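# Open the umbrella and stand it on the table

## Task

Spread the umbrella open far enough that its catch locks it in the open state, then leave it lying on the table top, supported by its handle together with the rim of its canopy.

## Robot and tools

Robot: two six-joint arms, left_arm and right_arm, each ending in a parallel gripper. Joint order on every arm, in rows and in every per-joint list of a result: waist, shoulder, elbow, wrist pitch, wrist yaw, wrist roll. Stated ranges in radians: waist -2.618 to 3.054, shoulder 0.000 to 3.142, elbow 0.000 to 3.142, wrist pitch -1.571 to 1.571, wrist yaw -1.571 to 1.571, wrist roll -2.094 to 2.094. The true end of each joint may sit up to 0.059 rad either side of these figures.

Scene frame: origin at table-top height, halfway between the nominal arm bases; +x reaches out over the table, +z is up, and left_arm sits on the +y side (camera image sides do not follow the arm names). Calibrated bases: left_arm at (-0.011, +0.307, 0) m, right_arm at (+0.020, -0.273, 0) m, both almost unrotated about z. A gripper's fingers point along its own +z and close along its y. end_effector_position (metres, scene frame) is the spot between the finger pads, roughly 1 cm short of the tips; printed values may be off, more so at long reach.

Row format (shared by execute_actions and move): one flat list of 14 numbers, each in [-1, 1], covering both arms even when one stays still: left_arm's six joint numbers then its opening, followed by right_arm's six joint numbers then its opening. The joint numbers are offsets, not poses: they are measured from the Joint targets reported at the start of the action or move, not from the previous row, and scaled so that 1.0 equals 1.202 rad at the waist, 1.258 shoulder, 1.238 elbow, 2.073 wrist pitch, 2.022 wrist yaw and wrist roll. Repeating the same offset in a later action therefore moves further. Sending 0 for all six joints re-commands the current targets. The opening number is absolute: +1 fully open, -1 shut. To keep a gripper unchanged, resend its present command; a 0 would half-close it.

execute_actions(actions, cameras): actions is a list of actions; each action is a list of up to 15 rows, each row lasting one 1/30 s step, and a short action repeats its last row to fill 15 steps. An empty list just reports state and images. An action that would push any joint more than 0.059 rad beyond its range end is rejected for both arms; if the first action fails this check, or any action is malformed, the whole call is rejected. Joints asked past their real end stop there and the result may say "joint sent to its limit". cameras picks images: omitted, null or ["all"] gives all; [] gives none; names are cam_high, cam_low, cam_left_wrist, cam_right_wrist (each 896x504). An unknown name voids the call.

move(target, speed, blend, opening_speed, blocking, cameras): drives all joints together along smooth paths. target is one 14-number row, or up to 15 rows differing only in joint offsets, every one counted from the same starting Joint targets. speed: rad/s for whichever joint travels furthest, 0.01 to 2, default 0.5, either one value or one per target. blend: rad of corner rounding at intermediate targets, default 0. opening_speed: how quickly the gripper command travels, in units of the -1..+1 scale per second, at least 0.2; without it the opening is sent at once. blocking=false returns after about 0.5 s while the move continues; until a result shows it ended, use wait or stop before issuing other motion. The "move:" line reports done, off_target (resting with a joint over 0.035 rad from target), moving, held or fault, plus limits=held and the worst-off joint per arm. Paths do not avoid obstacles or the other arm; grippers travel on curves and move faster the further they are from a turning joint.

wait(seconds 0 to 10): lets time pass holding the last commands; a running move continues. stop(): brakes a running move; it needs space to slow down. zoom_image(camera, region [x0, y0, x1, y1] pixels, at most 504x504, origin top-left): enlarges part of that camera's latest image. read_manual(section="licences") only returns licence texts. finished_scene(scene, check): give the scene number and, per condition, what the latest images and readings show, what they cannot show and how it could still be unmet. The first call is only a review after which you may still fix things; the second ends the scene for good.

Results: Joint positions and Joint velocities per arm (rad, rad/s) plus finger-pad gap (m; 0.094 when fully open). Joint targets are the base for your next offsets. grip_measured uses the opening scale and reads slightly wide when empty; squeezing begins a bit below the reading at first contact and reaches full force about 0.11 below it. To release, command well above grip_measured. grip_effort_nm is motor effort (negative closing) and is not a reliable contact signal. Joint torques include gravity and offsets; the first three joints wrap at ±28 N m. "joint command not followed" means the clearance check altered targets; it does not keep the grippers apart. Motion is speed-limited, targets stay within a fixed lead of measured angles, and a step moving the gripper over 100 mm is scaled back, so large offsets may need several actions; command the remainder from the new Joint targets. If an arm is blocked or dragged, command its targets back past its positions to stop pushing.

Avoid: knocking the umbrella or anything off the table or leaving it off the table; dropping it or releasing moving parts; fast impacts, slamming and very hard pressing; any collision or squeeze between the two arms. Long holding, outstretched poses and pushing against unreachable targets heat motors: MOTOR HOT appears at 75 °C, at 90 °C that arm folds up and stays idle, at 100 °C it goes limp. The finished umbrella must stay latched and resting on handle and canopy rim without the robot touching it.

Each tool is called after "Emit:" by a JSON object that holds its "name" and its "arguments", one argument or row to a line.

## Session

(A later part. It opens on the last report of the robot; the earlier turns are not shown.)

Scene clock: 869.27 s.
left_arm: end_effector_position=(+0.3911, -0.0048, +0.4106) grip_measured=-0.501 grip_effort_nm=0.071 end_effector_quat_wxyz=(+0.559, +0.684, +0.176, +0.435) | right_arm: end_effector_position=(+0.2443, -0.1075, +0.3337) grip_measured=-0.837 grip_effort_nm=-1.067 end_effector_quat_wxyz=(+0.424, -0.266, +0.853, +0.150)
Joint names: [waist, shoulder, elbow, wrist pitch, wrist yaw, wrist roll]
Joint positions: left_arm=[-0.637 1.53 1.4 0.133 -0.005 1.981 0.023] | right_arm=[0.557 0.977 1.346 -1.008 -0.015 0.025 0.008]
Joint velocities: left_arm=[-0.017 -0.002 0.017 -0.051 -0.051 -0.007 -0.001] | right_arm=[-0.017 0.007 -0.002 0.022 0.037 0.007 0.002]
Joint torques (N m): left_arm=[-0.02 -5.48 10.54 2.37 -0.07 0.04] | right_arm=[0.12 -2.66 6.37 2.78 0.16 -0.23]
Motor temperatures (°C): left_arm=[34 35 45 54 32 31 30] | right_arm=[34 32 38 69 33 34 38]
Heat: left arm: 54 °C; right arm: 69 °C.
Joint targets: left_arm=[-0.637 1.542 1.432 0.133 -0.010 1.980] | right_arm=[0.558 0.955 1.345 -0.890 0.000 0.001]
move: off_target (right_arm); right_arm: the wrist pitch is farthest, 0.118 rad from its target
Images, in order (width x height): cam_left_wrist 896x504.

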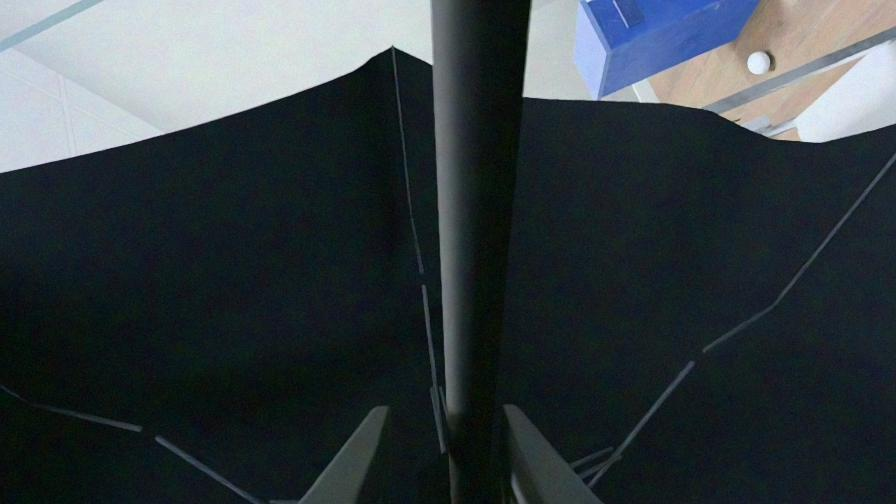

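Emit:
{"name": "move", "arguments": {
  "target": [0, -0.0079, -0.0485, 0.0096, 0, 0, -0.5, 0, 0, 0, -0.0159, 0, 0, -0.95],
  "speed": 0.2,
  "cameras": ["cam_left_wrist"]
}}

Scene clock: 896.47 s.
left_arm: end_effector_position=(+0.3913, -0.0049, +0.4099) grip_measured=-0.501 grip_effort_nm=0.071 end_effector_quat_wxyz=(+0.560, +0.682, +0.175, +0.436) | right_arm: end_effector_position=(+0.2437, -0.1088, +0.3320) grip_measured=-0.837 grip_effort_nm=-1.067 end_effector_quat_wxyz=(+0.421, -0.267, +0.855, +0.146)
Joint names: [waist, shoulder, elbow, wrist pitch, wrist yaw, wrist roll]
Joint positions: left_arm=[-0.637 1.53 1.391 0.146 -0.005 1.981 0.023] | right_arm=[0.557 0.977 1.346 -1.016 -0.011 0.024 0.008]
Joint velocities: left_arm=[0.007 0.007 -0.012 0.007 0.022 -0.007 0] | right_arm=[-0.007 -0.012 0.012 -0.022 -0.081 0.037 0]
Joint torques (N m): left_arm=[-0.02 -6.17 6.42 2.43 -0.07 0.04] | right_arm=[0.1 -2.66 6.34 2.56 0.13 -0.21]
Motor temperatures (°C): left_arm=[34 35 47 54 32 31 30] | right_arm=[34 33 37 70 33 34 38]
Heat: left arm: 54 °C; right arm: 70 °C.
Joint targets: left_arm=[-0.637 1.532 1.372 0.153 -0.010 1.980] | right_arm=[0.558 0.955 1.345 -0.923 0.001 0.001]
move: off_target (right_arm); right_arm: the wrist pitch is farthest, 0.093 rad from its target
Images, in order (width x height): cam_left_wrist 896x504.

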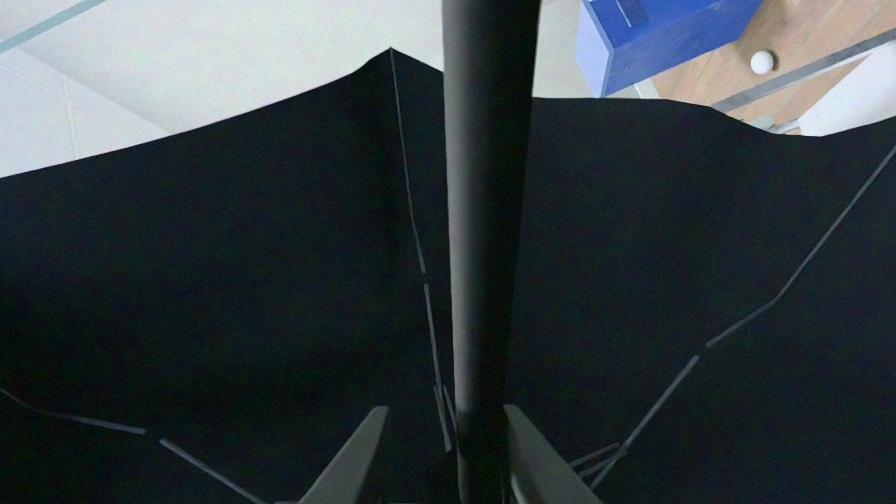

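Emit:
{"name": "move", "arguments": {
  "target": [0, -0.0095, -0.0218, 0.0116, 0, 0, -0.5, 0, 0, 0, 0, 0, 0, -0.95],
  "speed": 0.2,
  "cameras": []
}}

Emit:
{"name": "move", "arguments": {
  "target": [0, 0, 0, 0, 0, 0, -0.68, 0, 0, 0, 0, 0, 0, -0.95],
  "opening_speed": 0.6,
  "cameras": ["cam_left_wrist"]
}}

Scene clock: 902.60 s.
left_arm: end_effector_position=(+0.3918, -0.0053, +0.4038) grip_measured=-0.501 grip_effort_nm=0.066 end_effector_quat_wxyz=(+0.561, +0.681, +0.175, +0.437) | right_arm: end_effector_position=(+0.2436, -0.1089, +0.3318) grip_measured=-0.837 grip_effort_nm=-1.057 end_effector_quat_wxyz=(+0.421, -0.267, +0.855, +0.146)
Joint names: [waist, shoulder, elbow, wrist pitch, wrist yaw, wrist roll]
Joint positions: left_arm=[-0.637 1.53 1.365 0.176 -0.005 1.981 0.023] | right_arm=[0.557 0.977 1.346 -1.017 -0.01 0.023 0.008]
Joint velocities: left_arm=[-0.007 0.002 -0.017 0.066 -0.007 0.007 0] | right_arm=[0.007 0.007 0.002 0.037 0.037 0.037 0.001]
Joint torques (N m): left_arm=[-0.02 -7.08 6.42 2.38 -0.07 0.04] | right_arm=[0.14 -2.71 6.37 2.56 0.11 -0.22]
Motor temperatures (°C): left_arm=[34 35 46 55 32 31 30] | right_arm=[34 33 37 68 33 34 38]
Heat: left arm: 55 °C; right arm: 68 °C.
Joint targets: left_arm=[-0.637 1.520 1.345 0.177 -0.010 1.980] | right_arm=[0.558 0.955 1.345 -0.923 0.000 0.001]
move: off_target (right_arm); right_arm: the wrist pitch is farthest, 0.094 rad from its target
No camera images: "cameras" was empty.

Scene clock: 903.10 s.
left_arm: end_effector_position=(+0.3918, -0.0053, +0.4039) grip_measured=-0.678 grip_effort_nm=-0.085 end_effector_quat_wxyz=(+0.561, +0.681, +0.175, +0.437) | right_arm: end_effector_position=(+0.2436, -0.1089, +0.3318) grip_measured=-0.837 grip_effort_nm=-1.072 end_effector_quat_wxyz=(+0.421, -0.267, +0.855, +0.146)
Joint names: [waist, shoulder, elbow, wrist pitch, wrist yaw, wrist roll]
Joint positions: left_arm=[-0.637 1.53 1.365 0.176 -0.005 1.981 0.015] | right_arm=[0.557 0.977 1.346 -1.017 -0.01 0.022 0.008]
Joint velocities: left_arm=[-0.007 0.007 -0.012 0.037 0.007 0.007 0] | right_arm=[0.007 -0.017 0.012 -0.007 -0.051 -0.007 -0.001]
Joint torques (N m): left_arm=[-0.01 -7.09 6.39 2.37 -0.07 0.04] | right_arm=[0.08 -2.66 6.39 2.56 0.11 -0.2]
Motor temperatures (°C): left_arm=[34 35 46 55 32 31 30] | right_arm=[34 33 37 68 33 34 38]
Heat: left arm: 55 °C; right arm: 68 °C.
Joint targets: left_arm=[-0.637 1.520 1.345 0.177 -0.010 1.980] | right_arm=[0.558 0.955 1.345 -0.923 0.000 0.000]
move: off_target (right_arm); right_arm: the wrist pitch is farthest, 0.094 rad from its target
Images, in order (width x height): cam_left_wrist 896x504.

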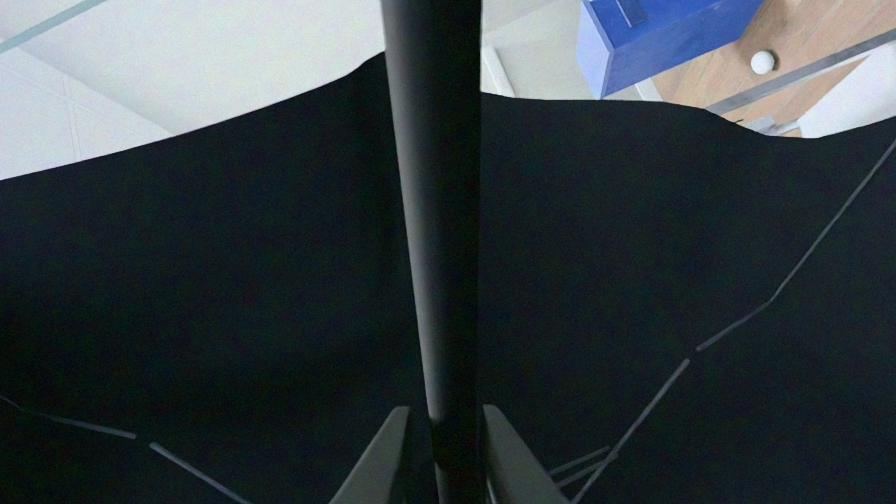

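Emit:
{"name": "move", "arguments": {
  "target": [
    [0.0969, 0.0591, 0.1405, -0.0251, 0.0420, 0, -0.68, 0, 0, 0, 0.003, 0, 0, -0.95],
    [0.2304, 0.1232, 0.2569, 0.0024, -0.0252, 0, -0.68, 0, -0.0127, -0.0210, -0.1457, 0, 0, -0.95]
  ],
  "speed": [0.4, 0.5],
  "blend": 0.03,
  "cameras": []
}}

Scene clock: 956.33 s.
left_arm: end_effector_position=(+0.4513, +0.0322, +0.4288) grip_measured=-0.679 grip_effort_nm=-0.076 end_effector_quat_wxyz=(+0.556, +0.680, +0.181, +0.441) | right_arm: end_effector_position=(+0.2381, -0.1059, +0.3294) grip_measured=-0.837 grip_effort_nm=-1.062 end_effector_quat_wxyz=(+0.412, -0.278, +0.854, +0.153)
Joint names: [waist, shoulder, elbow, wrist pitch, wrist yaw, wrist roll]
Joint positions: left_arm=[-0.461 1.655 1.594 0.07 0.153 1.98 0.015] | right_arm=[0.564 0.975 1.346 -1.032 -0.032 0.016 0.008]
Joint velocities: left_arm=[-0.002 -0.002 0.007 -0.007 0.051 -0.022 -0.001] | right_arm=[0.012 0.007 -0.012 -0.037 0.007 0.037 -0.001]
Joint torques (N m): left_arm=[8.32 -5.96 13.16 3.5 -1.99 0.05] | right_arm=[-0.58 -3.81 4.22 -0.06 0.35 -0.14]
Motor temperatures (°C): left_arm=[34 36 45 55 32 31 30] | right_arm=[34 33 37 63 33 34 38]
Heat: left arm: 55 °C; right arm: 63 °C.
Joint targets: left_arm=[-0.366 1.674 1.659 0.176 -0.049 1.980] | right_arm=[0.558 0.939 1.319 -1.225 0.000 0.000]
move: off_target (left_arm, right_arm); left_arm: the wrist yaw is farthest, 0.214 rad from its target; right_arm: the wrist pitch is farthest, 0.193 rad from its target
No camera images: "cameras" was empty.

Emit:
{"name": "execute_actions", "arguments": {
  "actions": [
    [[0.01,0,0,0,-0.012,0,-0.68,0,-0.0047,-0.0031,-0.0023,0,0,-0.95],[0.0208,0,0,0,-0.0247,0,-0.68,0,-0.0153,-0.0100,-0.0075,0,0,-0.95],[0.0208,0,0,0,-0.0247,0,-0.68,0,-0.0331,-0.0215,-0.0162,0,0,-0.95],[0.0208,0,0,0,-0.0247,0,-0.68,0,-0.0567,-0.0368,-0.0278,0,0,-0.95],[0.0208,0,0,0,-0.0247,0,-0.68,0,-0.0850,-0.0553,-0.0417,0,0,-0.95],[0.0208,0,0,0,-0.0247,0,-0.68,0,-0.1181,-0.0768,-0.0579,0,0,-0.95],[0.0208,0,0,0,-0.0247,0,-0.68,0,-0.1511,-0.0982,-0.0741,0,0,-0.95],[0.0208,0,0,0,-0.0247,0,-0.68,0,-0.1794,-0.1167,-0.0880,0,0,-0.95],[0.0208,0,0,0,-0.0247,0,-0.68,0,-0.2030,-0.1320,-0.0996,0,0,-0.95],[0.0208,0,0,0,-0.0247,0,-0.68,0,-0.2208,-0.1435,-0.1083,0,0,-0.95],[0.0208,0,0,0,-0.0247,0,-0.68,0,-0.2314,-0.1504,-0.1135,0,0,-0.95],[0.0208,0,0,0,-0.0247,0,-0.68,0,-0.2361,-0.1535,-0.1158,0,0,-0.95]]
  ],
  "cameras": ["cam_left_wrist"]
}}

Scene clock: 966.17 s.
left_arm: end_effector_position=(+0.4275, +0.0006, +0.4094) grip_measured=-0.679 grip_effort_nm=-0.051 end_effector_quat_wxyz=(+0.575, +0.717, +0.131, +0.371) | right_arm: end_effector_position=(+0.1836, -0.1548, +0.2984) grip_measured=-0.837 grip_effort_nm=-1.062 end_effector_quat_wxyz=(+0.420, -0.271, +0.855, +0.136)
Joint names: [waist, shoulder, elbow, wrist pitch, wrist yaw, wrist roll]
Joint positions: left_arm=[-0.485 1.661 1.595 0.001 0.306 1.983 0.015] | right_arm=[0.56 0.68 1.156 -1.133 0.005 0.01 0.008]
Joint velocities: left_arm=[0.002 -0.007 0.002 0.007 0.007 -0.022 -0.001] | right_arm=[-0.002 -0.007 -0.042 0.022 -0.022 0.066 0]
Joint torques (N m): left_arm=[7.56 -6.82 10.97 3.47 -2.45 0.02] | right_arm=[-0.2 -1.8 3.86 -1.37 -0.04 -0.08]
Motor temperatures (°C): left_arm=[35 36 46 58 35 31 30] | right_arm=[34 33 37 59 33 34 38]
Heat: left arm: 58 °C; right arm: 59 °C.
Joint targets: left_arm=[-0.398 1.669 1.633 0.107 0.054 1.980] | right_arm=[0.558 0.642 1.129 -1.465 0.000 0.001]
Images, in order (width x height): cam_left_wrist 896x504.

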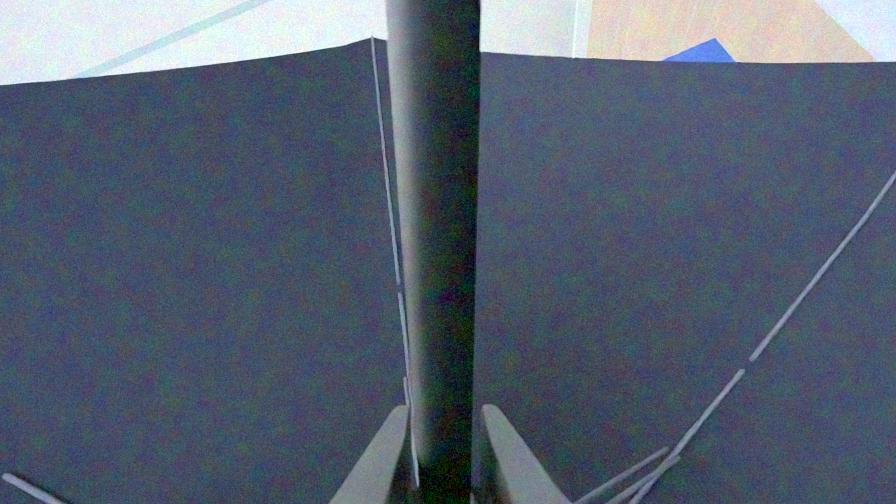

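Emit:
{"name": "move", "arguments": {
  "target": [
    [-0.0724, -0.0095, -0.0404, -0.0540, 0.1236, 0, -0.68, 0, 0.0143, 0.0218, 0.2195, 0, 0, -0.95],
    [-0.1231, -0.0525, -0.1115, -0.0323, 0.0969, 0, -0.68, 0, 0.0143, 0.0218, 0.2229, 0, 0, -0.95]
  ],
  "speed": [0.7, 0.3],
  "cameras": ["cam_left_wrist", "cam_low", "cam_high"]
}}

Scene clock: 977.17 s.
left_arm: end_effector_position=(+0.4085, -0.0157, +0.3993) grip_measured=-0.679 grip_effort_nm=-0.046 end_effector_quat_wxyz=(+0.577, +0.718, +0.125, +0.369) | right_arm: end_effector_position=(+0.1861, -0.1530, +0.3025) grip_measured=-0.837 grip_effort_nm=-1.057 end_effector_quat_wxyz=(+0.429, -0.270, +0.851, +0.139)
Joint names: [waist, shoulder, elbow, wrist pitch, wrist yaw, wrist roll]
Joint positions: left_arm=[-0.544 1.627 1.516 0.047 0.261 1.983 0.015] | right_arm=[0.56 0.68 1.156 -1.113 0.005 0.01 0.008]
Joint velocities: left_arm=[0.002 0.017 -0.002 -0.022 -0.037 -0.037 0] | right_arm=[-0.012 0.012 -0.007 -0.037 -0.051 0.037 0]
Joint torques (N m): left_arm=[-0.13 -8.95 6.23 2.27 -0.1 0] | right_arm=[-0.18 -0.24 6.09 2.71 -0.03 -0.07]
Motor temperatures (°C): left_arm=[36 36 46 60 37 31 30] | right_arm=[34 33 36 59 33 34 38]
Heat: left arm: 60 °C; right arm: 59 °C.
Joint targets: left_arm=[-0.546 1.603 1.495 0.041 0.250 1.980] | right_arm=[0.558 0.660 1.156 -1.003 0.000 0.001]
move: off_target (right_arm); right_arm: the wrist pitch is farthest, 0.110 rad from its target
Images, in order (width x height): cam_high 896x504, cam_low 896x504, cam_left_wrist 896x504.

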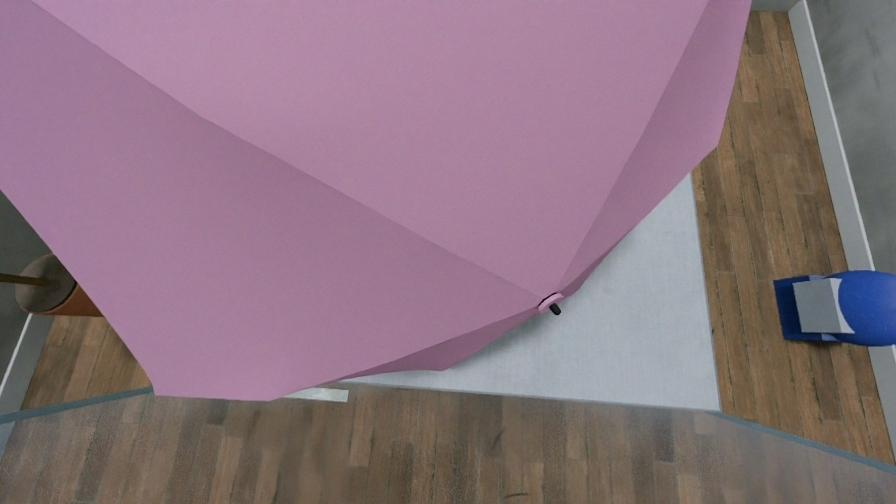

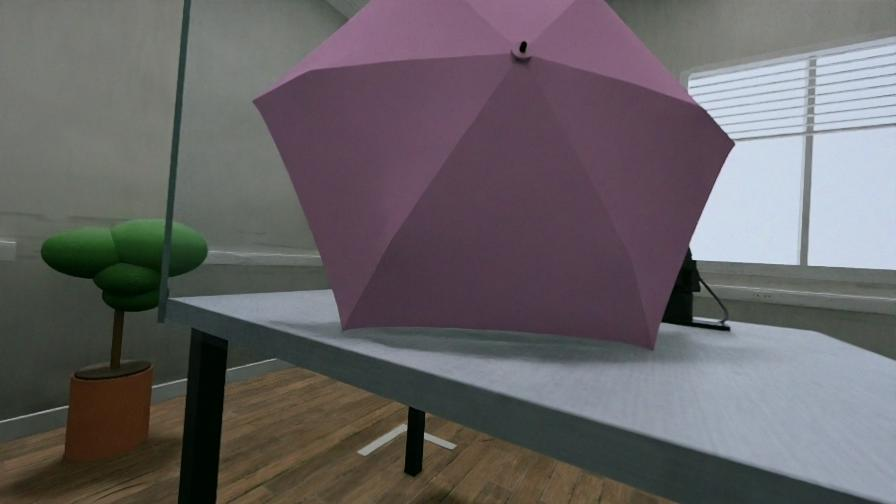

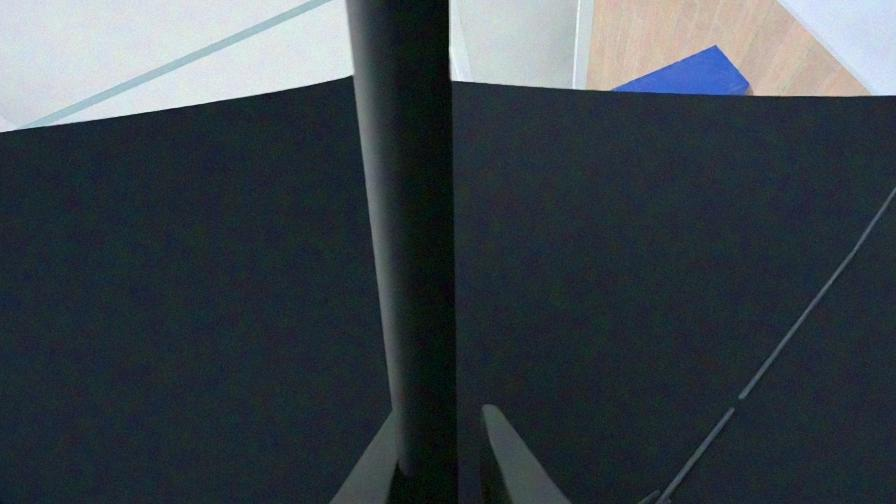

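Emit:
{"name": "move", "arguments": {
  "target": [0, 0, 0, 0, 0, 0, -0.1, 0, 0, 0, 0, 0, 0, -0.95],
  "opening_speed": 0.6,
  "cameras": []
}}

Emit:
{"name": "move", "arguments": {
  "target": [
    [0.0541, -0.2007, -0.1877, -0.0096, 0.0321, 0, -0.1, 0, 0, 0, 0, 0, 0, -0.95],
    [0.1539, -0.4229, -0.3342, -0.0569, 0.0915, 0, -0.1, 0, 0, 0, 0, 0, 0, -0.95]
  ],
  "speed": [0.35, 0.6],
  "blend": 0.04,
  "cameras": ["cam_left_wrist"]
}}

Scene clock: 984.63 s.
left_arm: end_effector_position=(+0.4093, -0.0149, +0.3994) grip_measured=-0.101 grip_effort_nm=0.066 end_effector_quat_wxyz=(+0.576, +0.717, +0.127, +0.370) | right_arm: end_effector_position=(+0.1861, -0.1530, +0.3025) grip_measured=-0.837 grip_effort_nm=-1.062 end_effector_quat_wxyz=(+0.429, -0.270, +0.851, +0.139)
Joint names: [waist, shoulder, elbow, wrist pitch, wrist yaw, wrist roll]
Joint positions: left_arm=[-0.544 1.627 1.516 0.048 0.254 1.983 0.042] | right_arm=[0.56 0.68 1.156 -1.112 0.005 0.01 0.008]
Joint velocities: left_arm=[-0.002 0.002 -0.012 -0.022 -0.081 0.007 0] | right_arm=[-0.022 0.012 -0.017 0.066 0.037 -0.066 0]
Joint torques (N m): left_arm=[-0.14 -8.95 6.24 2.28 -0.05 0.01] | right_arm=[-0.16 -0.28 6.09 2.72 -0.05 -0.07]
Motor temperatures (°C): left_arm=[35 37 45 57 36 31 30] | right_arm=[34 33 37 61 33 34 38]
Heat: left arm: 57 °C; right arm: 61 °C.
Joint targets: left_arm=[-0.546 1.603 1.495 0.041 0.250 1.980] | right_arm=[0.558 0.660 1.156 -1.003 0.000 0.001]
move: off_target (right_arm); right_arm: the wrist pitch is farthest, 0.109 rad from its target
No camera images: "cameras" was empty.

Scene clock: 986.47 s.
left_arm: end_effector_position=(+0.3038, +0.0974, +0.4088) grip_measured=-0.101 grip_effort_nm=0.071 end_effector_quat_wxyz=(+0.584, +0.707, +0.126, +0.378) | right_arm: end_effector_position=(+0.1861, -0.1530, +0.3025) grip_measured=-0.837 grip_effort_nm=-1.072 end_effector_quat_wxyz=(+0.429, -0.270, +0.851, +0.139)
Joint names: [waist, shoulder, elbow, wrist pitch, wrist yaw, wrist roll]
Joint positions: left_arm=[-0.367 1.077 1.101 -0.058 0.427 1.983 0.042] | right_arm=[0.56 0.68 1.156 -1.112 0.005 0.01 0.008]
Joint velocities: left_arm=[-0.007 -0.002 -0.007 -0.066 0.007 -0.007 -0.001] | right_arm=[-0.002 -0.002 0.002 -0.037 -0.022 -0.022 -0.001]
Joint torques (N m): left_arm=[0.54 -3.04 6.15 2.09 0.08 0] | right_arm=[-0.16 -0.25 6.06 2.71 -0.05 -0.07]
Motor temperatures (°C): left_arm=[35 37 45 57 36 31 30] | right_arm=[34 33 37 62 33 34 38]
Heat: left arm: 57 °C; right arm: 62 °C.
Joint targets: left_arm=[-0.361 1.071 1.081 -0.078 0.435 1.980] | right_arm=[0.558 0.660 1.156 -1.003 0.000 0.001]
move: off_target (right_arm); right_arm: the wrist pitch is farthest, 0.109 rad from its target
Images, in order (width x height): cam_left_wrist 896x504.

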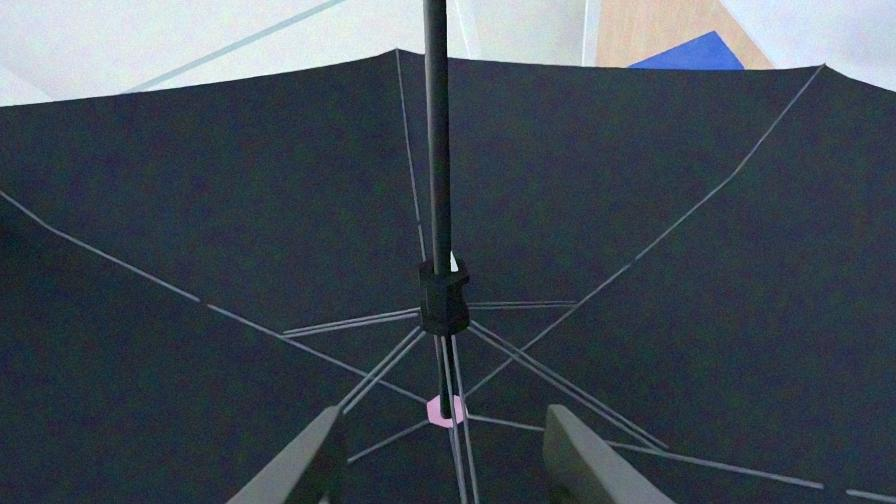

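Emit:
{"name": "move", "arguments": {
  "target": [
    [0.006, -0.788, -0.792, 0.038, -0.215, 0.015, -0.1, 0, 0.0541, 0.1769, -0.1505, 0, 0, -0.95],
    [0.006, -0.788, -0.792, 0.038, -0.215, 0.015, -0.1, -0.5141, 0.0541, 0.1769, -0.1505, 0, 0, -0.95]
  ],
  "speed": [0.8, 0.35],
  "blend": 0.05,
  "cameras": ["cam_high", "cam_low"]
}}

Scene clock: 1004.63 s.
left_arm: end_effector_position=(+0.2200, +0.2124, +0.2134) grip_measured=-0.101 grip_effort_nm=0.071 end_effector_quat_wxyz=(+0.493, +0.653, +0.253, +0.517) | right_arm: end_effector_position=(+0.1960, -0.2671, +0.3206) grip_measured=-0.838 grip_effort_nm=-1.062 end_effector_quat_wxyz=(+0.414, -0.014, +0.910, +0.007)
Joint names: [waist, shoulder, elbow, wrist pitch, wrist yaw, wrist roll]
Joint positions: left_arm=[-0.361 0.094 0.114 0 0.006 2.01 0.042] | right_arm=[-0.052 0.727 1.339 -1.33 -0.014 -0.01 0.008]
Joint velocities: left_arm=[0.002 -0.012 0.012 0.037 -0.007 -0.051 0.001] | right_arm=[-0.007 0.002 -0.002 0.066 0.022 0.022 0]
Joint torques (N m): left_arm=[0.68 0.69 6.64 2.36 -0.08 0.05] | right_arm=[-0.81 1.68 8.61 1.77 0.16 0.12]
Motor temperatures (°C): left_arm=[35 36 45 55 34 31 30] | right_arm=[34 32 37 63 33 34 38]
Heat: left arm: 55 °C; right arm: 63 °C.
Joint targets: left_arm=[-0.354 0.079 0.100 0.001 0.000 2.010] | right_arm=[-0.060 0.728 1.375 -1.315 0.000 0.001]
move: off_target (right_arm); right_arm: the elbow is farthest, 0.036 rad from its target
Images, in order (width x height): cam_high 896x504, cam_low 896x504.

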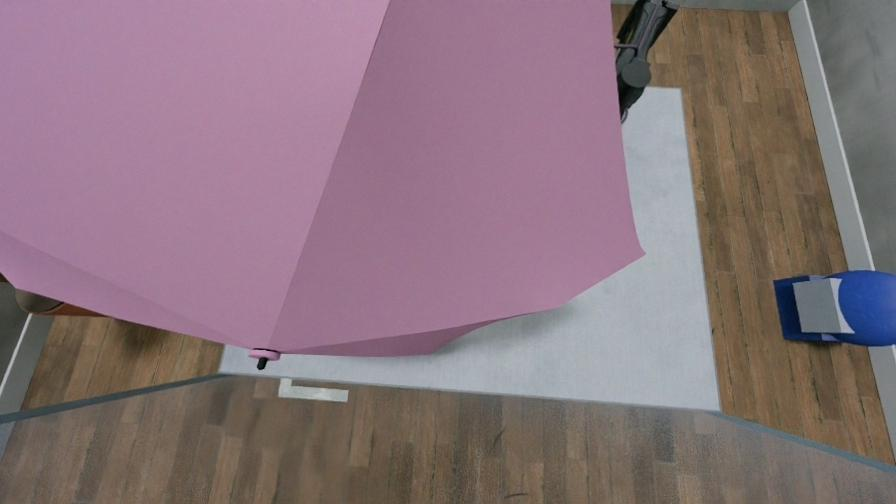

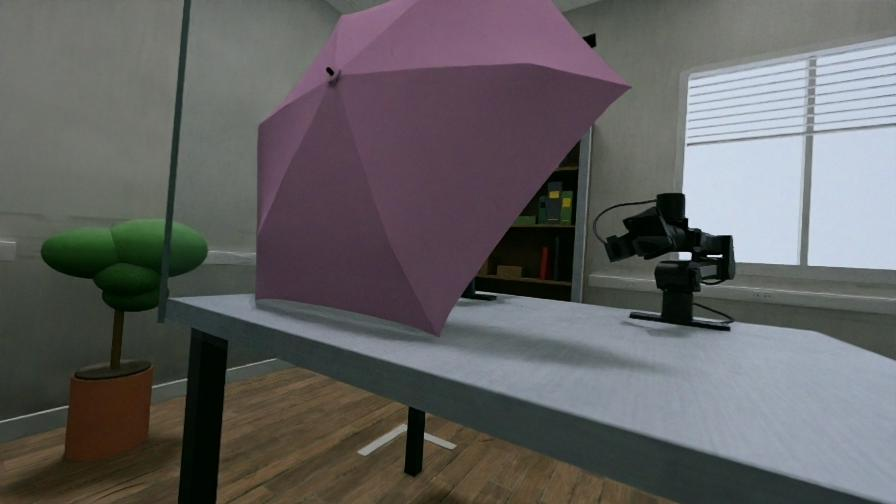

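Emit:
{"name": "move", "arguments": {
  "target": [
    [0, 0, 0, 0, 0, 0, -0.1, 0, -0.1025, -0.2383, 0.0072, 0, 0, -0.87],
    [0, 0, 0, 0, 0, 0, -0.1, 0, -0.1940, -0.4354, 0.0458, 0, 0, -0.87],
    [0, 0, 0, 0, 0, 0, -0.1, 0, -0.2766, -0.6220, 0.0830, 0, 0, -0.87],
    [0, 0, 0, 0, 0, 0, -0.1, 0, -0.3422, -0.7880, 0.1230, 0, 0, -0.87]
  ],
  "speed": [0.3, 0.3, 0.3, 0.25],
  "blend": 0.04,
  "cameras": ["cam_low", "cam_high"]
}}

Scene clock: 1014.60 s.
left_arm: end_effector_position=(+0.2200, +0.2124, +0.2135) grip_measured=-0.101 grip_effort_nm=0.071 end_effector_quat_wxyz=(+0.493, +0.653, +0.253, +0.517) | right_arm: end_effector_position=(+0.1677, -0.2682, +0.0806) grip_measured=-0.838 grip_effort_nm=-1.053 end_effector_quat_wxyz=(+0.299, -0.012, +0.954, +0.006)
Joint names: [waist, shoulder, elbow, wrist pitch, wrist yaw, wrist roll]
Joint positions: left_arm=[-0.361 0.094 0.114 0.001 0.005 2.01 0.042] | right_arm=[-0.054 0.31 0.416 -1.07 -0.012 -0.01 0.008]
Joint velocities: left_arm=[0.007 0.012 0.007 -0.037 0.022 0.037 0] | right_arm=[-0.007 -0.002 -0.017 0.007 -0.037 0.022 0]
Joint torques (N m): left_arm=[0.66 0.68 6.64 2.36 -0.07 0.04] | right_arm=[-0.55 0.92 5.48 1.43 0.15 0.11]
Motor temperatures (°C): left_arm=[34 35 45 55 34 31 30] | right_arm=[34 32 37 60 33 34 38]
Heat: left arm: 55 °C; right arm: 60 °C.
Joint targets: left_arm=[-0.354 0.079 0.100 0.001 0.000 2.010] | right_arm=[-0.060 0.298 0.400 -1.060 0.000 0.000]
move: done
Images, in order (width x height): cam_high 896x504, cam_low 896x504.

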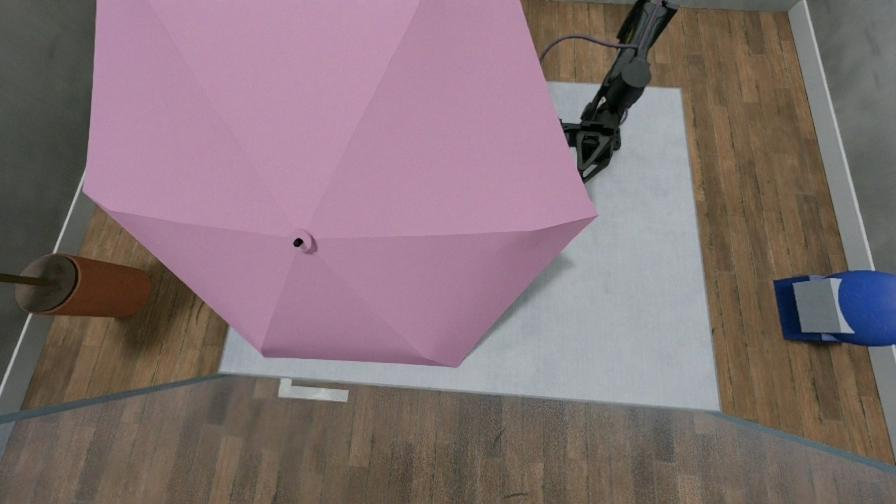

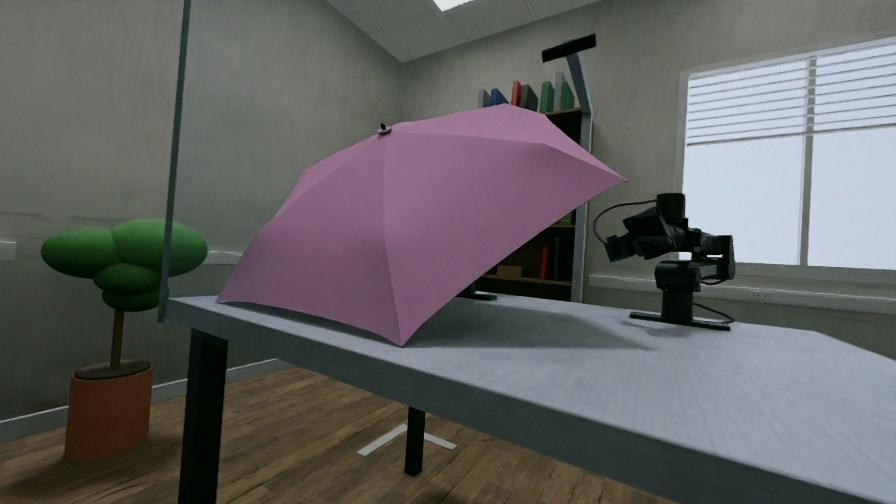

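Emit:
{"name": "move", "arguments": {
  "target": [0, 0, 0, 0, 0, 0, -0.1, 0, -0.0231, -0.0444, 0.0145, 0, 0, -0.87],
  "speed": 0.12,
  "cameras": ["cam_right_wrist"]
}}

Scene clock: 1019.07 s.
left_arm: end_effector_position=(+0.2200, +0.2124, +0.2135) grip_measured=-0.101 grip_effort_nm=0.081 end_effector_quat_wxyz=(+0.493, +0.653, +0.253, +0.517) | right_arm: end_effector_position=(+0.1713, -0.2682, +0.0714) grip_measured=-0.838 grip_effort_nm=-1.067 end_effector_quat_wxyz=(+0.309, -0.012, +0.951, +0.006)
Joint names: [waist, shoulder, elbow, wrist pitch, wrist yaw, wrist roll]
Joint positions: left_arm=[-0.361 0.094 0.114 0.001 0.005 2.01 0.042] | right_arm=[-0.054 0.28 0.367 -1.029 -0.012 -0.01 0.008]
Joint velocities: left_arm=[0.002 0.002 0.017 -0.007 0.007 -0.037 0] | right_arm=[-0.012 -0.017 0.007 -0.051 -0.051 -0.037 0]
Joint torques (N m): left_arm=[0.66 0.68 6.64 2.36 -0.08 0.04] | right_arm=[-0.55 1.05 5.07 1.36 0.15 0.12]
Motor temperatures (°C): left_arm=[34 35 45 55 33 31 30] | right_arm=[34 32 37 59 33 34 38]
Heat: left arm: 55 °C; right arm: 59 °C.
Joint targets: left_arm=[-0.354 0.079 0.100 0.001 0.000 2.010] | right_arm=[-0.060 0.269 0.345 -1.030 0.000 0.001]
move: done
Images, in order (width x height): cam_right_wrist 896x504.

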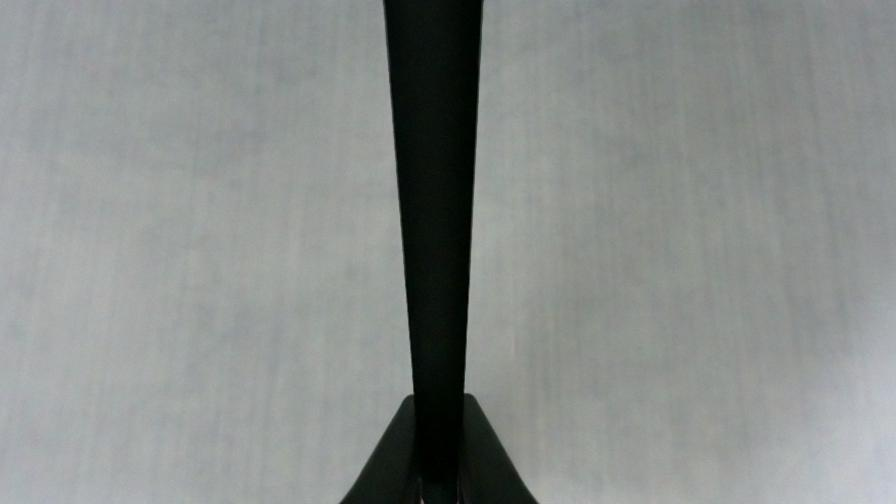

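Emit:
{"name": "move", "arguments": {
  "target": [0, 0, 0, 0, 0, 0, -0.1, 0, -0.0064, -0.0109, 0.0063, 0, 0, -0.87],
  "speed": 0.1,
  "cameras": ["cam_low"]
}}

Scene clock: 1022.73 s.
left_arm: end_effector_position=(+0.2200, +0.2124, +0.2136) grip_measured=-0.101 grip_effort_nm=0.066 end_effector_quat_wxyz=(+0.493, +0.652, +0.253, +0.517) | right_arm: end_effector_position=(+0.1741, -0.2681, +0.0714) grip_measured=-0.838 grip_effort_nm=-1.062 end_effector_quat_wxyz=(+0.317, -0.012, +0.948, +0.006)
Joint names: [waist, shoulder, elbow, wrist pitch, wrist yaw, wrist roll]
Joint positions: left_arm=[-0.361 0.094 0.114 0.001 0.005 2.011 0.042] | right_arm=[-0.054 0.272 0.357 -1.011 -0.012 -0.01 0.008]
Joint velocities: left_arm=[-0.017 -0.017 -0.007 -0.007 0.007 -0.022 0.001] | right_arm=[-0.012 -0.012 0.007 -0.007 -0.007 0.037 0.001]
Joint torques (N m): left_arm=[0.68 0.66 6.64 2.36 -0.07 0.05] | right_arm=[-0.55 1.07 4.82 1.34 0.13 0.11]
Motor temperatures (°C): left_arm=[34 35 45 55 33 31 30] | right_arm=[34 32 37 58 33 34 38]
Heat: left arm: 55 °C; right arm: 58 °C.
Joint targets: left_arm=[-0.354 0.079 0.100 0.002 0.000 2.010] | right_arm=[-0.060 0.260 0.331 -1.017 0.000 0.001]
move: done
Images, in order (width x height): cam_low 896x504.

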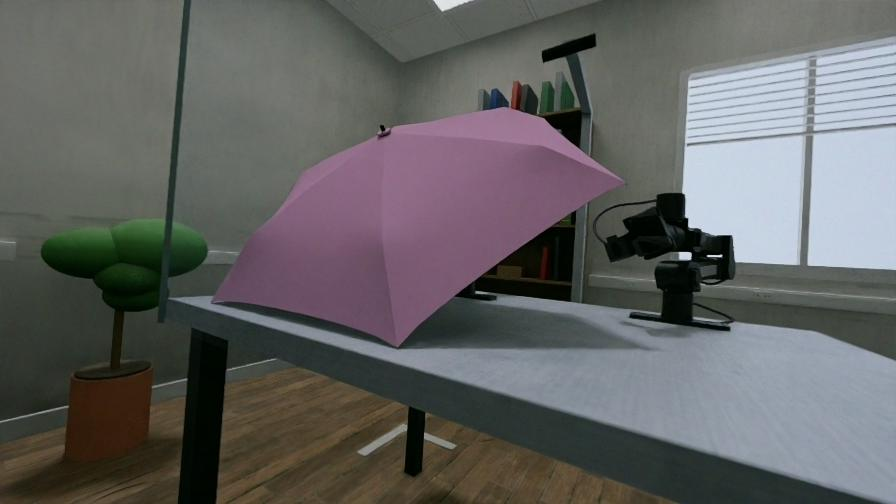

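Emit:
{"name": "move", "arguments": {
  "target": [0, 0, 0, 0, 0, 0, -0.1, 0, -0.0048, -0.0129, 0.0048, 0, 0, -0.87],
  "speed": 0.1,
  "cameras": []
}}

Scene clock: 1026.90 s.
left_arm: end_effector_position=(+0.2200, +0.2124, +0.2136) grip_measured=-0.101 grip_effort_nm=0.071 end_effector_quat_wxyz=(+0.493, +0.652, +0.253, +0.517) | right_arm: end_effector_position=(+0.1772, -0.2681, +0.0712) grip_measured=-0.838 grip_effort_nm=-1.062 end_effector_quat_wxyz=(+0.325, -0.012, +0.946, +0.006)
Joint names: [waist, shoulder, elbow, wrist pitch, wrist yaw, wrist roll]
Joint positions: left_arm=[-0.361 0.094 0.114 0.001 0.005 2.011 0.042] | right_arm=[-0.054 0.264 0.346 -0.991 -0.012 -0.01 0.008]
Joint velocities: left_arm=[0.002 0.002 0.002 0.022 -0.007 -0.007 -0.001] | right_arm=[-0.012 -0.007 0.002 0.051 0.066 0.037 0]
Joint torques (N m): left_arm=[0.66 0.66 6.61 2.36 -0.08 0.04] | right_arm=[-0.58 1.2 4.37 1.29 0.13 0.12]
Motor temperatures (°C): left_arm=[34 35 45 55 33 31 30] | right_arm=[34 32 37 58 33 34 38]
Heat: left arm: 55 °C; right arm: 58 °C.
Joint targets: left_arm=[-0.354 0.079 0.100 0.002 0.000 2.010] | right_arm=[-0.060 0.254 0.315 -1.007 0.000 0.001]
move: done
No camera images: "cameras" was empty.

Emit:
{"name": "move", "arguments": {
  "target": [0, 0, 0, 0, 0, 0, -0.1, 0, 0, 0, 0, 0, 0, -0.6],
  "opening_speed": 0.2,
  "cameras": []
}}

Emit:
{"name": "move", "arguments": {
  "target": [0, 0, 0, 0, 0, 0, -0.1, 0, 0, 0, 0, 0, 0, 0.4],
  "opening_speed": 0.8,
  "cameras": ["cam_right_wrist", "cam_low"]
}}

Scene clock: 1030.33 s.
left_arm: end_effector_position=(+0.2200, +0.2124, +0.2136) grip_measured=-0.101 grip_effort_nm=0.071 end_effector_quat_wxyz=(+0.493, +0.652, +0.253, +0.517) | right_arm: end_effector_position=(+0.1746, -0.2681, +0.0654) grip_measured=-0.602 grip_effort_nm=0.081 end_effector_quat_wxyz=(+0.316, -0.012, +0.949, +0.006)
Joint names: [waist, shoulder, elbow, wrist pitch, wrist yaw, wrist roll]
Joint positions: left_arm=[-0.361 0.094 0.114 0.001 0.005 2.011 0.042] | right_arm=[-0.054 0.264 0.333 -0.996 -0.012 -0.01 0.019]
Joint velocities: left_arm=[0.002 -0.002 -0.002 0.007 0.007 -0.066 -0.001] | right_arm=[-0.017 -0.002 -0.002 0.037 -0.022 -0.051 0]
Joint torques (N m): left_arm=[0.69 0.68 6.65 2.36 -0.07 0.04] | right_arm=[-0.58 1.16 5.45 1.28 0.15 0.11]
Motor temperatures (°C): left_arm=[34 35 45 55 33 31 30] | right_arm=[34 32 37 57 33 34 38]
Heat: left arm: 55 °C; right arm: 57 °C.
Joint targets: left_arm=[-0.354 0.079 0.100 0.002 0.000 2.010] | right_arm=[-0.060 0.254 0.315 -1.007 0.000 0.000]
move: done
No camera images: "cameras" was empty.

Scene clock: 1031.80 s.
left_arm: end_effector_position=(+0.2200, +0.2124, +0.2136) grip_measured=-0.101 grip_effort_nm=0.066 end_effector_quat_wxyz=(+0.493, +0.652, +0.253, +0.517) | right_arm: end_effector_position=(+0.1746, -0.2681, +0.0654) grip_measured=+0.398 grip_effort_nm=0.085 end_effector_quat_wxyz=(+0.316, -0.012, +0.949, +0.006)
Joint names: [waist, shoulder, elbow, wrist pitch, wrist yaw, wrist roll]
Joint positions: left_arm=[-0.361 0.094 0.114 0.001 0.005 2.011 0.042] | right_arm=[-0.054 0.264 0.333 -0.996 -0.012 -0.009 0.066]
Joint velocities: left_arm=[-0.002 -0.012 -0.022 -0.007 0.095 -0.007 -0.001] | right_arm=[-0.007 -0.012 0.027 0.037 -0.007 0.022 0]
Joint torques (N m): left_arm=[0.66 0.69 6.64 2.36 -0.08 0.04] | right_arm=[-0.53 1.14 5.46 1.3 0.14 0.11]
Motor temperatures (°C): left_arm=[34 35 45 55 33 31 30] | right_arm=[34 32 37 57 33 34 38]
Heat: left arm: 55 °C; right arm: 57 °C.
Joint targets: left_arm=[-0.354 0.079 0.100 0.002 0.000 2.010] | right_arm=[-0.060 0.254 0.315 -1.007 0.000 0.000]
move: done
Images, in order (width x height): cam_low 896x504, cam_right_wrist 896x504.

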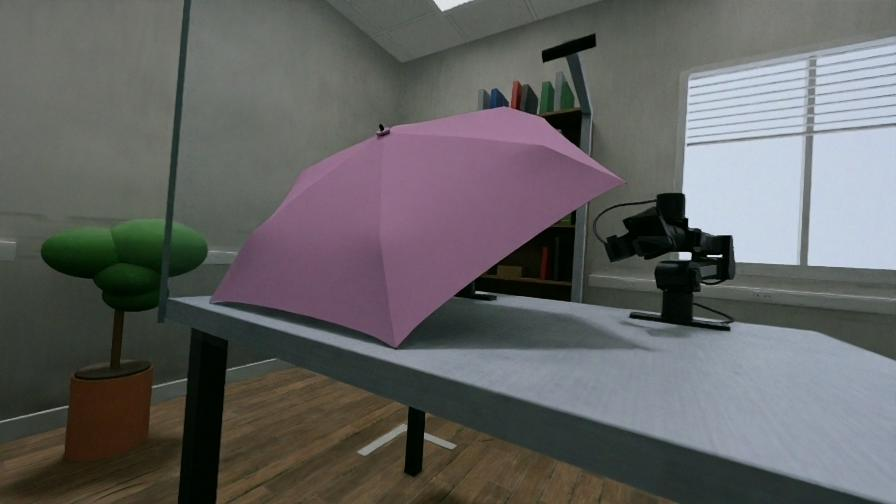

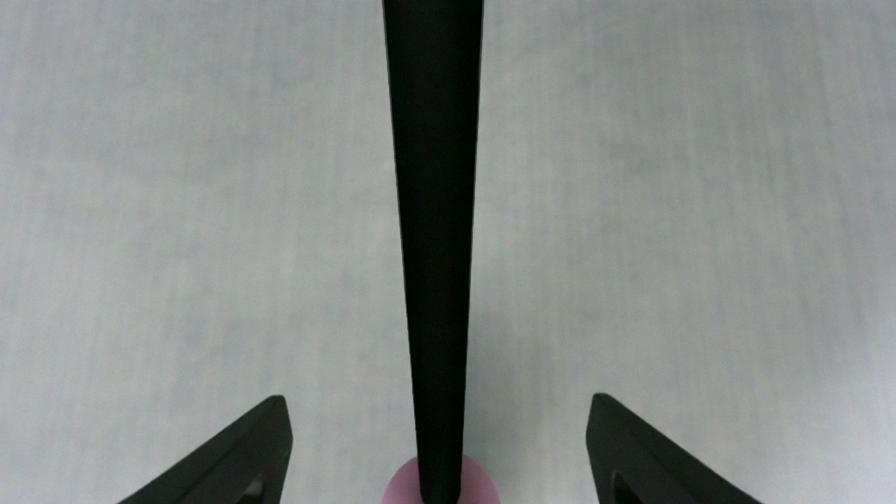

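Emit:
{"name": "move", "arguments": {
  "target": [
    [0, 0, 0, 0, 0, 0, -0.1, 0, -0.0525, 0.1817, -0.1114, 0, 0, 0.4],
    [0, 0, 0, 0, 0, 0, -0.1, 0, -0.0509, 0.3433, -0.2069, 0, 0, 0.4]
  ],
  "speed": [0.25, 0.4],
  "blend": 0.03,
  "cameras": ["cam_high", "cam_low", "cam_right_wrist"]
}}

Scene clock: 1036.47 s.
left_arm: end_effector_position=(+0.2200, +0.2124, +0.2136) grip_measured=-0.101 grip_effort_nm=0.076 end_effector_quat_wxyz=(+0.493, +0.652, +0.253, +0.517) | right_arm: end_effector_position=(+0.1181, -0.2688, +0.1476) grip_measured=+0.398 grip_effort_nm=0.081 end_effector_quat_wxyz=(+0.323, -0.012, +0.946, +0.006)
Joint names: [waist, shoulder, elbow, wrist pitch, wrist yaw, wrist roll]
Joint positions: left_arm=[-0.361 0.094 0.114 0.001 0.005 2.011 0.042] | right_arm=[-0.054 0.205 0.715 -1.423 -0.012 -0.009 0.066]
Joint velocities: left_arm=[-0.002 -0.002 -0.007 0.007 -0.066 -0.007 0] | right_arm=[0.002 0.007 -0.007 -0.051 -0.11 0.051 -0.001]
Joint torques (N m): left_arm=[0.69 0.66 6.67 2.36 -0.07 0.04] | right_arm=[-0.59 2.1 7.87 1.3 0.14 0.11]
Motor temperatures (°C): left_arm=[34 35 45 54 33 31 30] | right_arm=[34 32 37 56 33 34 37]
Heat: left arm: 54 °C; right arm: 56 °C.
Joint targets: left_arm=[-0.354 0.079 0.100 0.002 0.000 2.010] | right_arm=[-0.060 0.191 0.740 -1.436 0.000 0.000]
move: done
Images, in order (width x height): cam_high 896x504, cam_low 896x504, cam_right_wrist 896x504.

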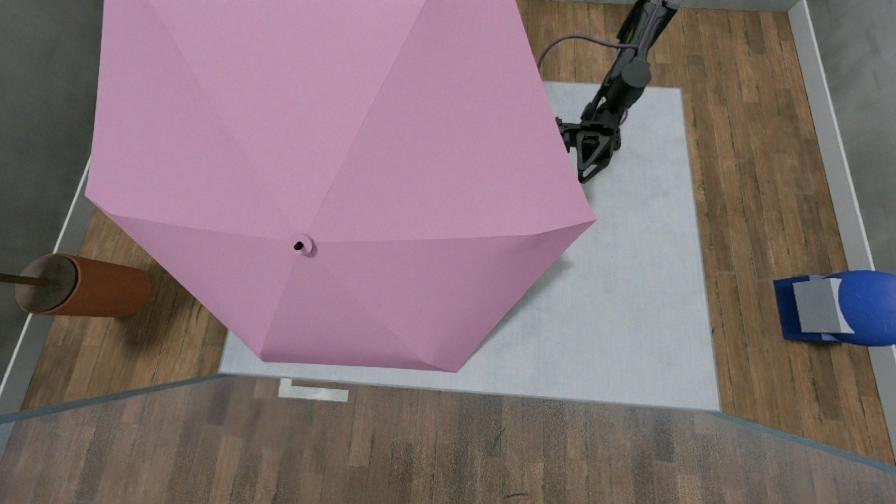

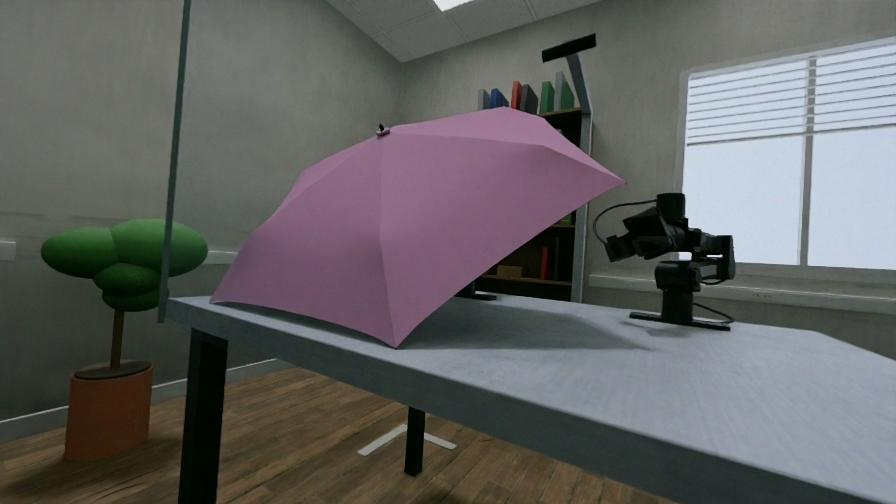

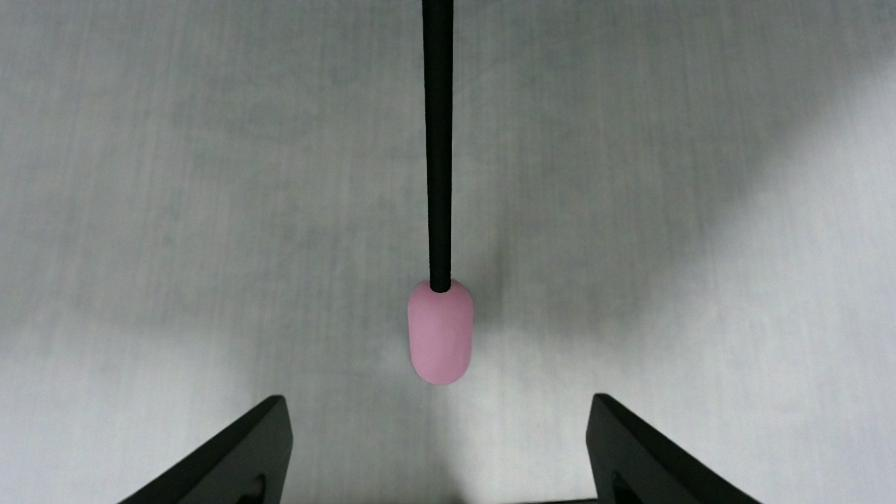

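Emit:
{"name": "move", "arguments": {
  "target": [0, 0, 0, 0, 0, 0, -0.1, 0, 0, 0, 0.40, 0, 0, 0.4],
  "speed": 0.9,
  "cameras": ["cam_right_wrist"]
}}

Scene clock: 1042.53 s.
left_arm: end_effector_position=(+0.2200, +0.2124, +0.2136) grip_measured=-0.101 grip_effort_nm=0.066 end_effector_quat_wxyz=(+0.493, +0.652, +0.253, +0.517) | right_arm: end_effector_position=(+0.2134, -0.2677, +0.3168) grip_measured=+0.398 grip_effort_nm=0.071 end_effector_quat_wxyz=(+0.667, -0.012, +0.745, +0.005)
Joint names: [waist, shoulder, elbow, wrist pitch, wrist yaw, wrist roll]
Joint positions: left_arm=[-0.361 0.094 0.114 0.001 0.005 2.011 0.042] | right_arm=[-0.054 0.205 0.715 -0.621 -0.012 -0.009 0.066]
Joint velocities: left_arm=[0.002 -0.012 -0.002 0.081 -0.066 -0.081 0] | right_arm=[0.022 0.002 -0.007 0.051 -0.007 0.022 -0.001]
Joint torques (N m): left_arm=[0.66 0.69 6.64 2.35 -0.08 0.04] | right_arm=[-0.57 1.66 8.38 2.02 0.13 0.11]
Motor temperatures (°C): left_arm=[34 35 45 54 33 31 30] | right_arm=[34 32 37 55 33 34 37]
Heat: left arm: 54 °C; right arm: 55 °C.
Joint targets: left_arm=[-0.354 0.079 0.100 0.002 0.000 2.010] | right_arm=[-0.060 0.191 0.740 -0.606 0.000 0.000]
move: done
Images, in order (width x height): cam_right_wrist 896x504.

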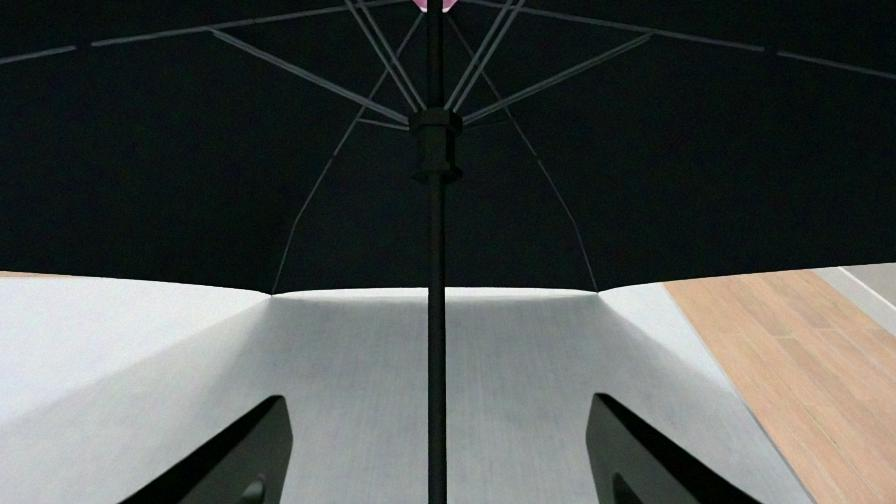

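Emit:
{"name": "finished_scene", "arguments": {
  "scene": 2,
  "check": "Umbrella latched open: after backing the fork 2.5 cm off the runner, left-arm torques dropped to ~0 while the runner stayed at t≈.33; left wrist image showed the white catch behind the runner's rear flange. After set-down, right wrist view still shows the runner close to the crown, stretchers spread, ribs straight, canopy taut (cam_low, cam_high). Could be missed if the catch were only held by friction, but ~16 N of canopy force would have pushed the runner back. Resting: knob on table (right wrist view shows pink knob on table, with shadow), lower rim rib tips on table (cam_low), both grippers open and clear of it (right hand at z .317 behind the shaft, left folded ~.2 m from canopy). No motion between successive pictures. All contact points lie on the table; rim's far edge inside the table edge in cam_high."
}}

This call ended nothing. Check each condition that your pictures could not show: look closer or test it, and mend what is not met. Then call finished_scene again.


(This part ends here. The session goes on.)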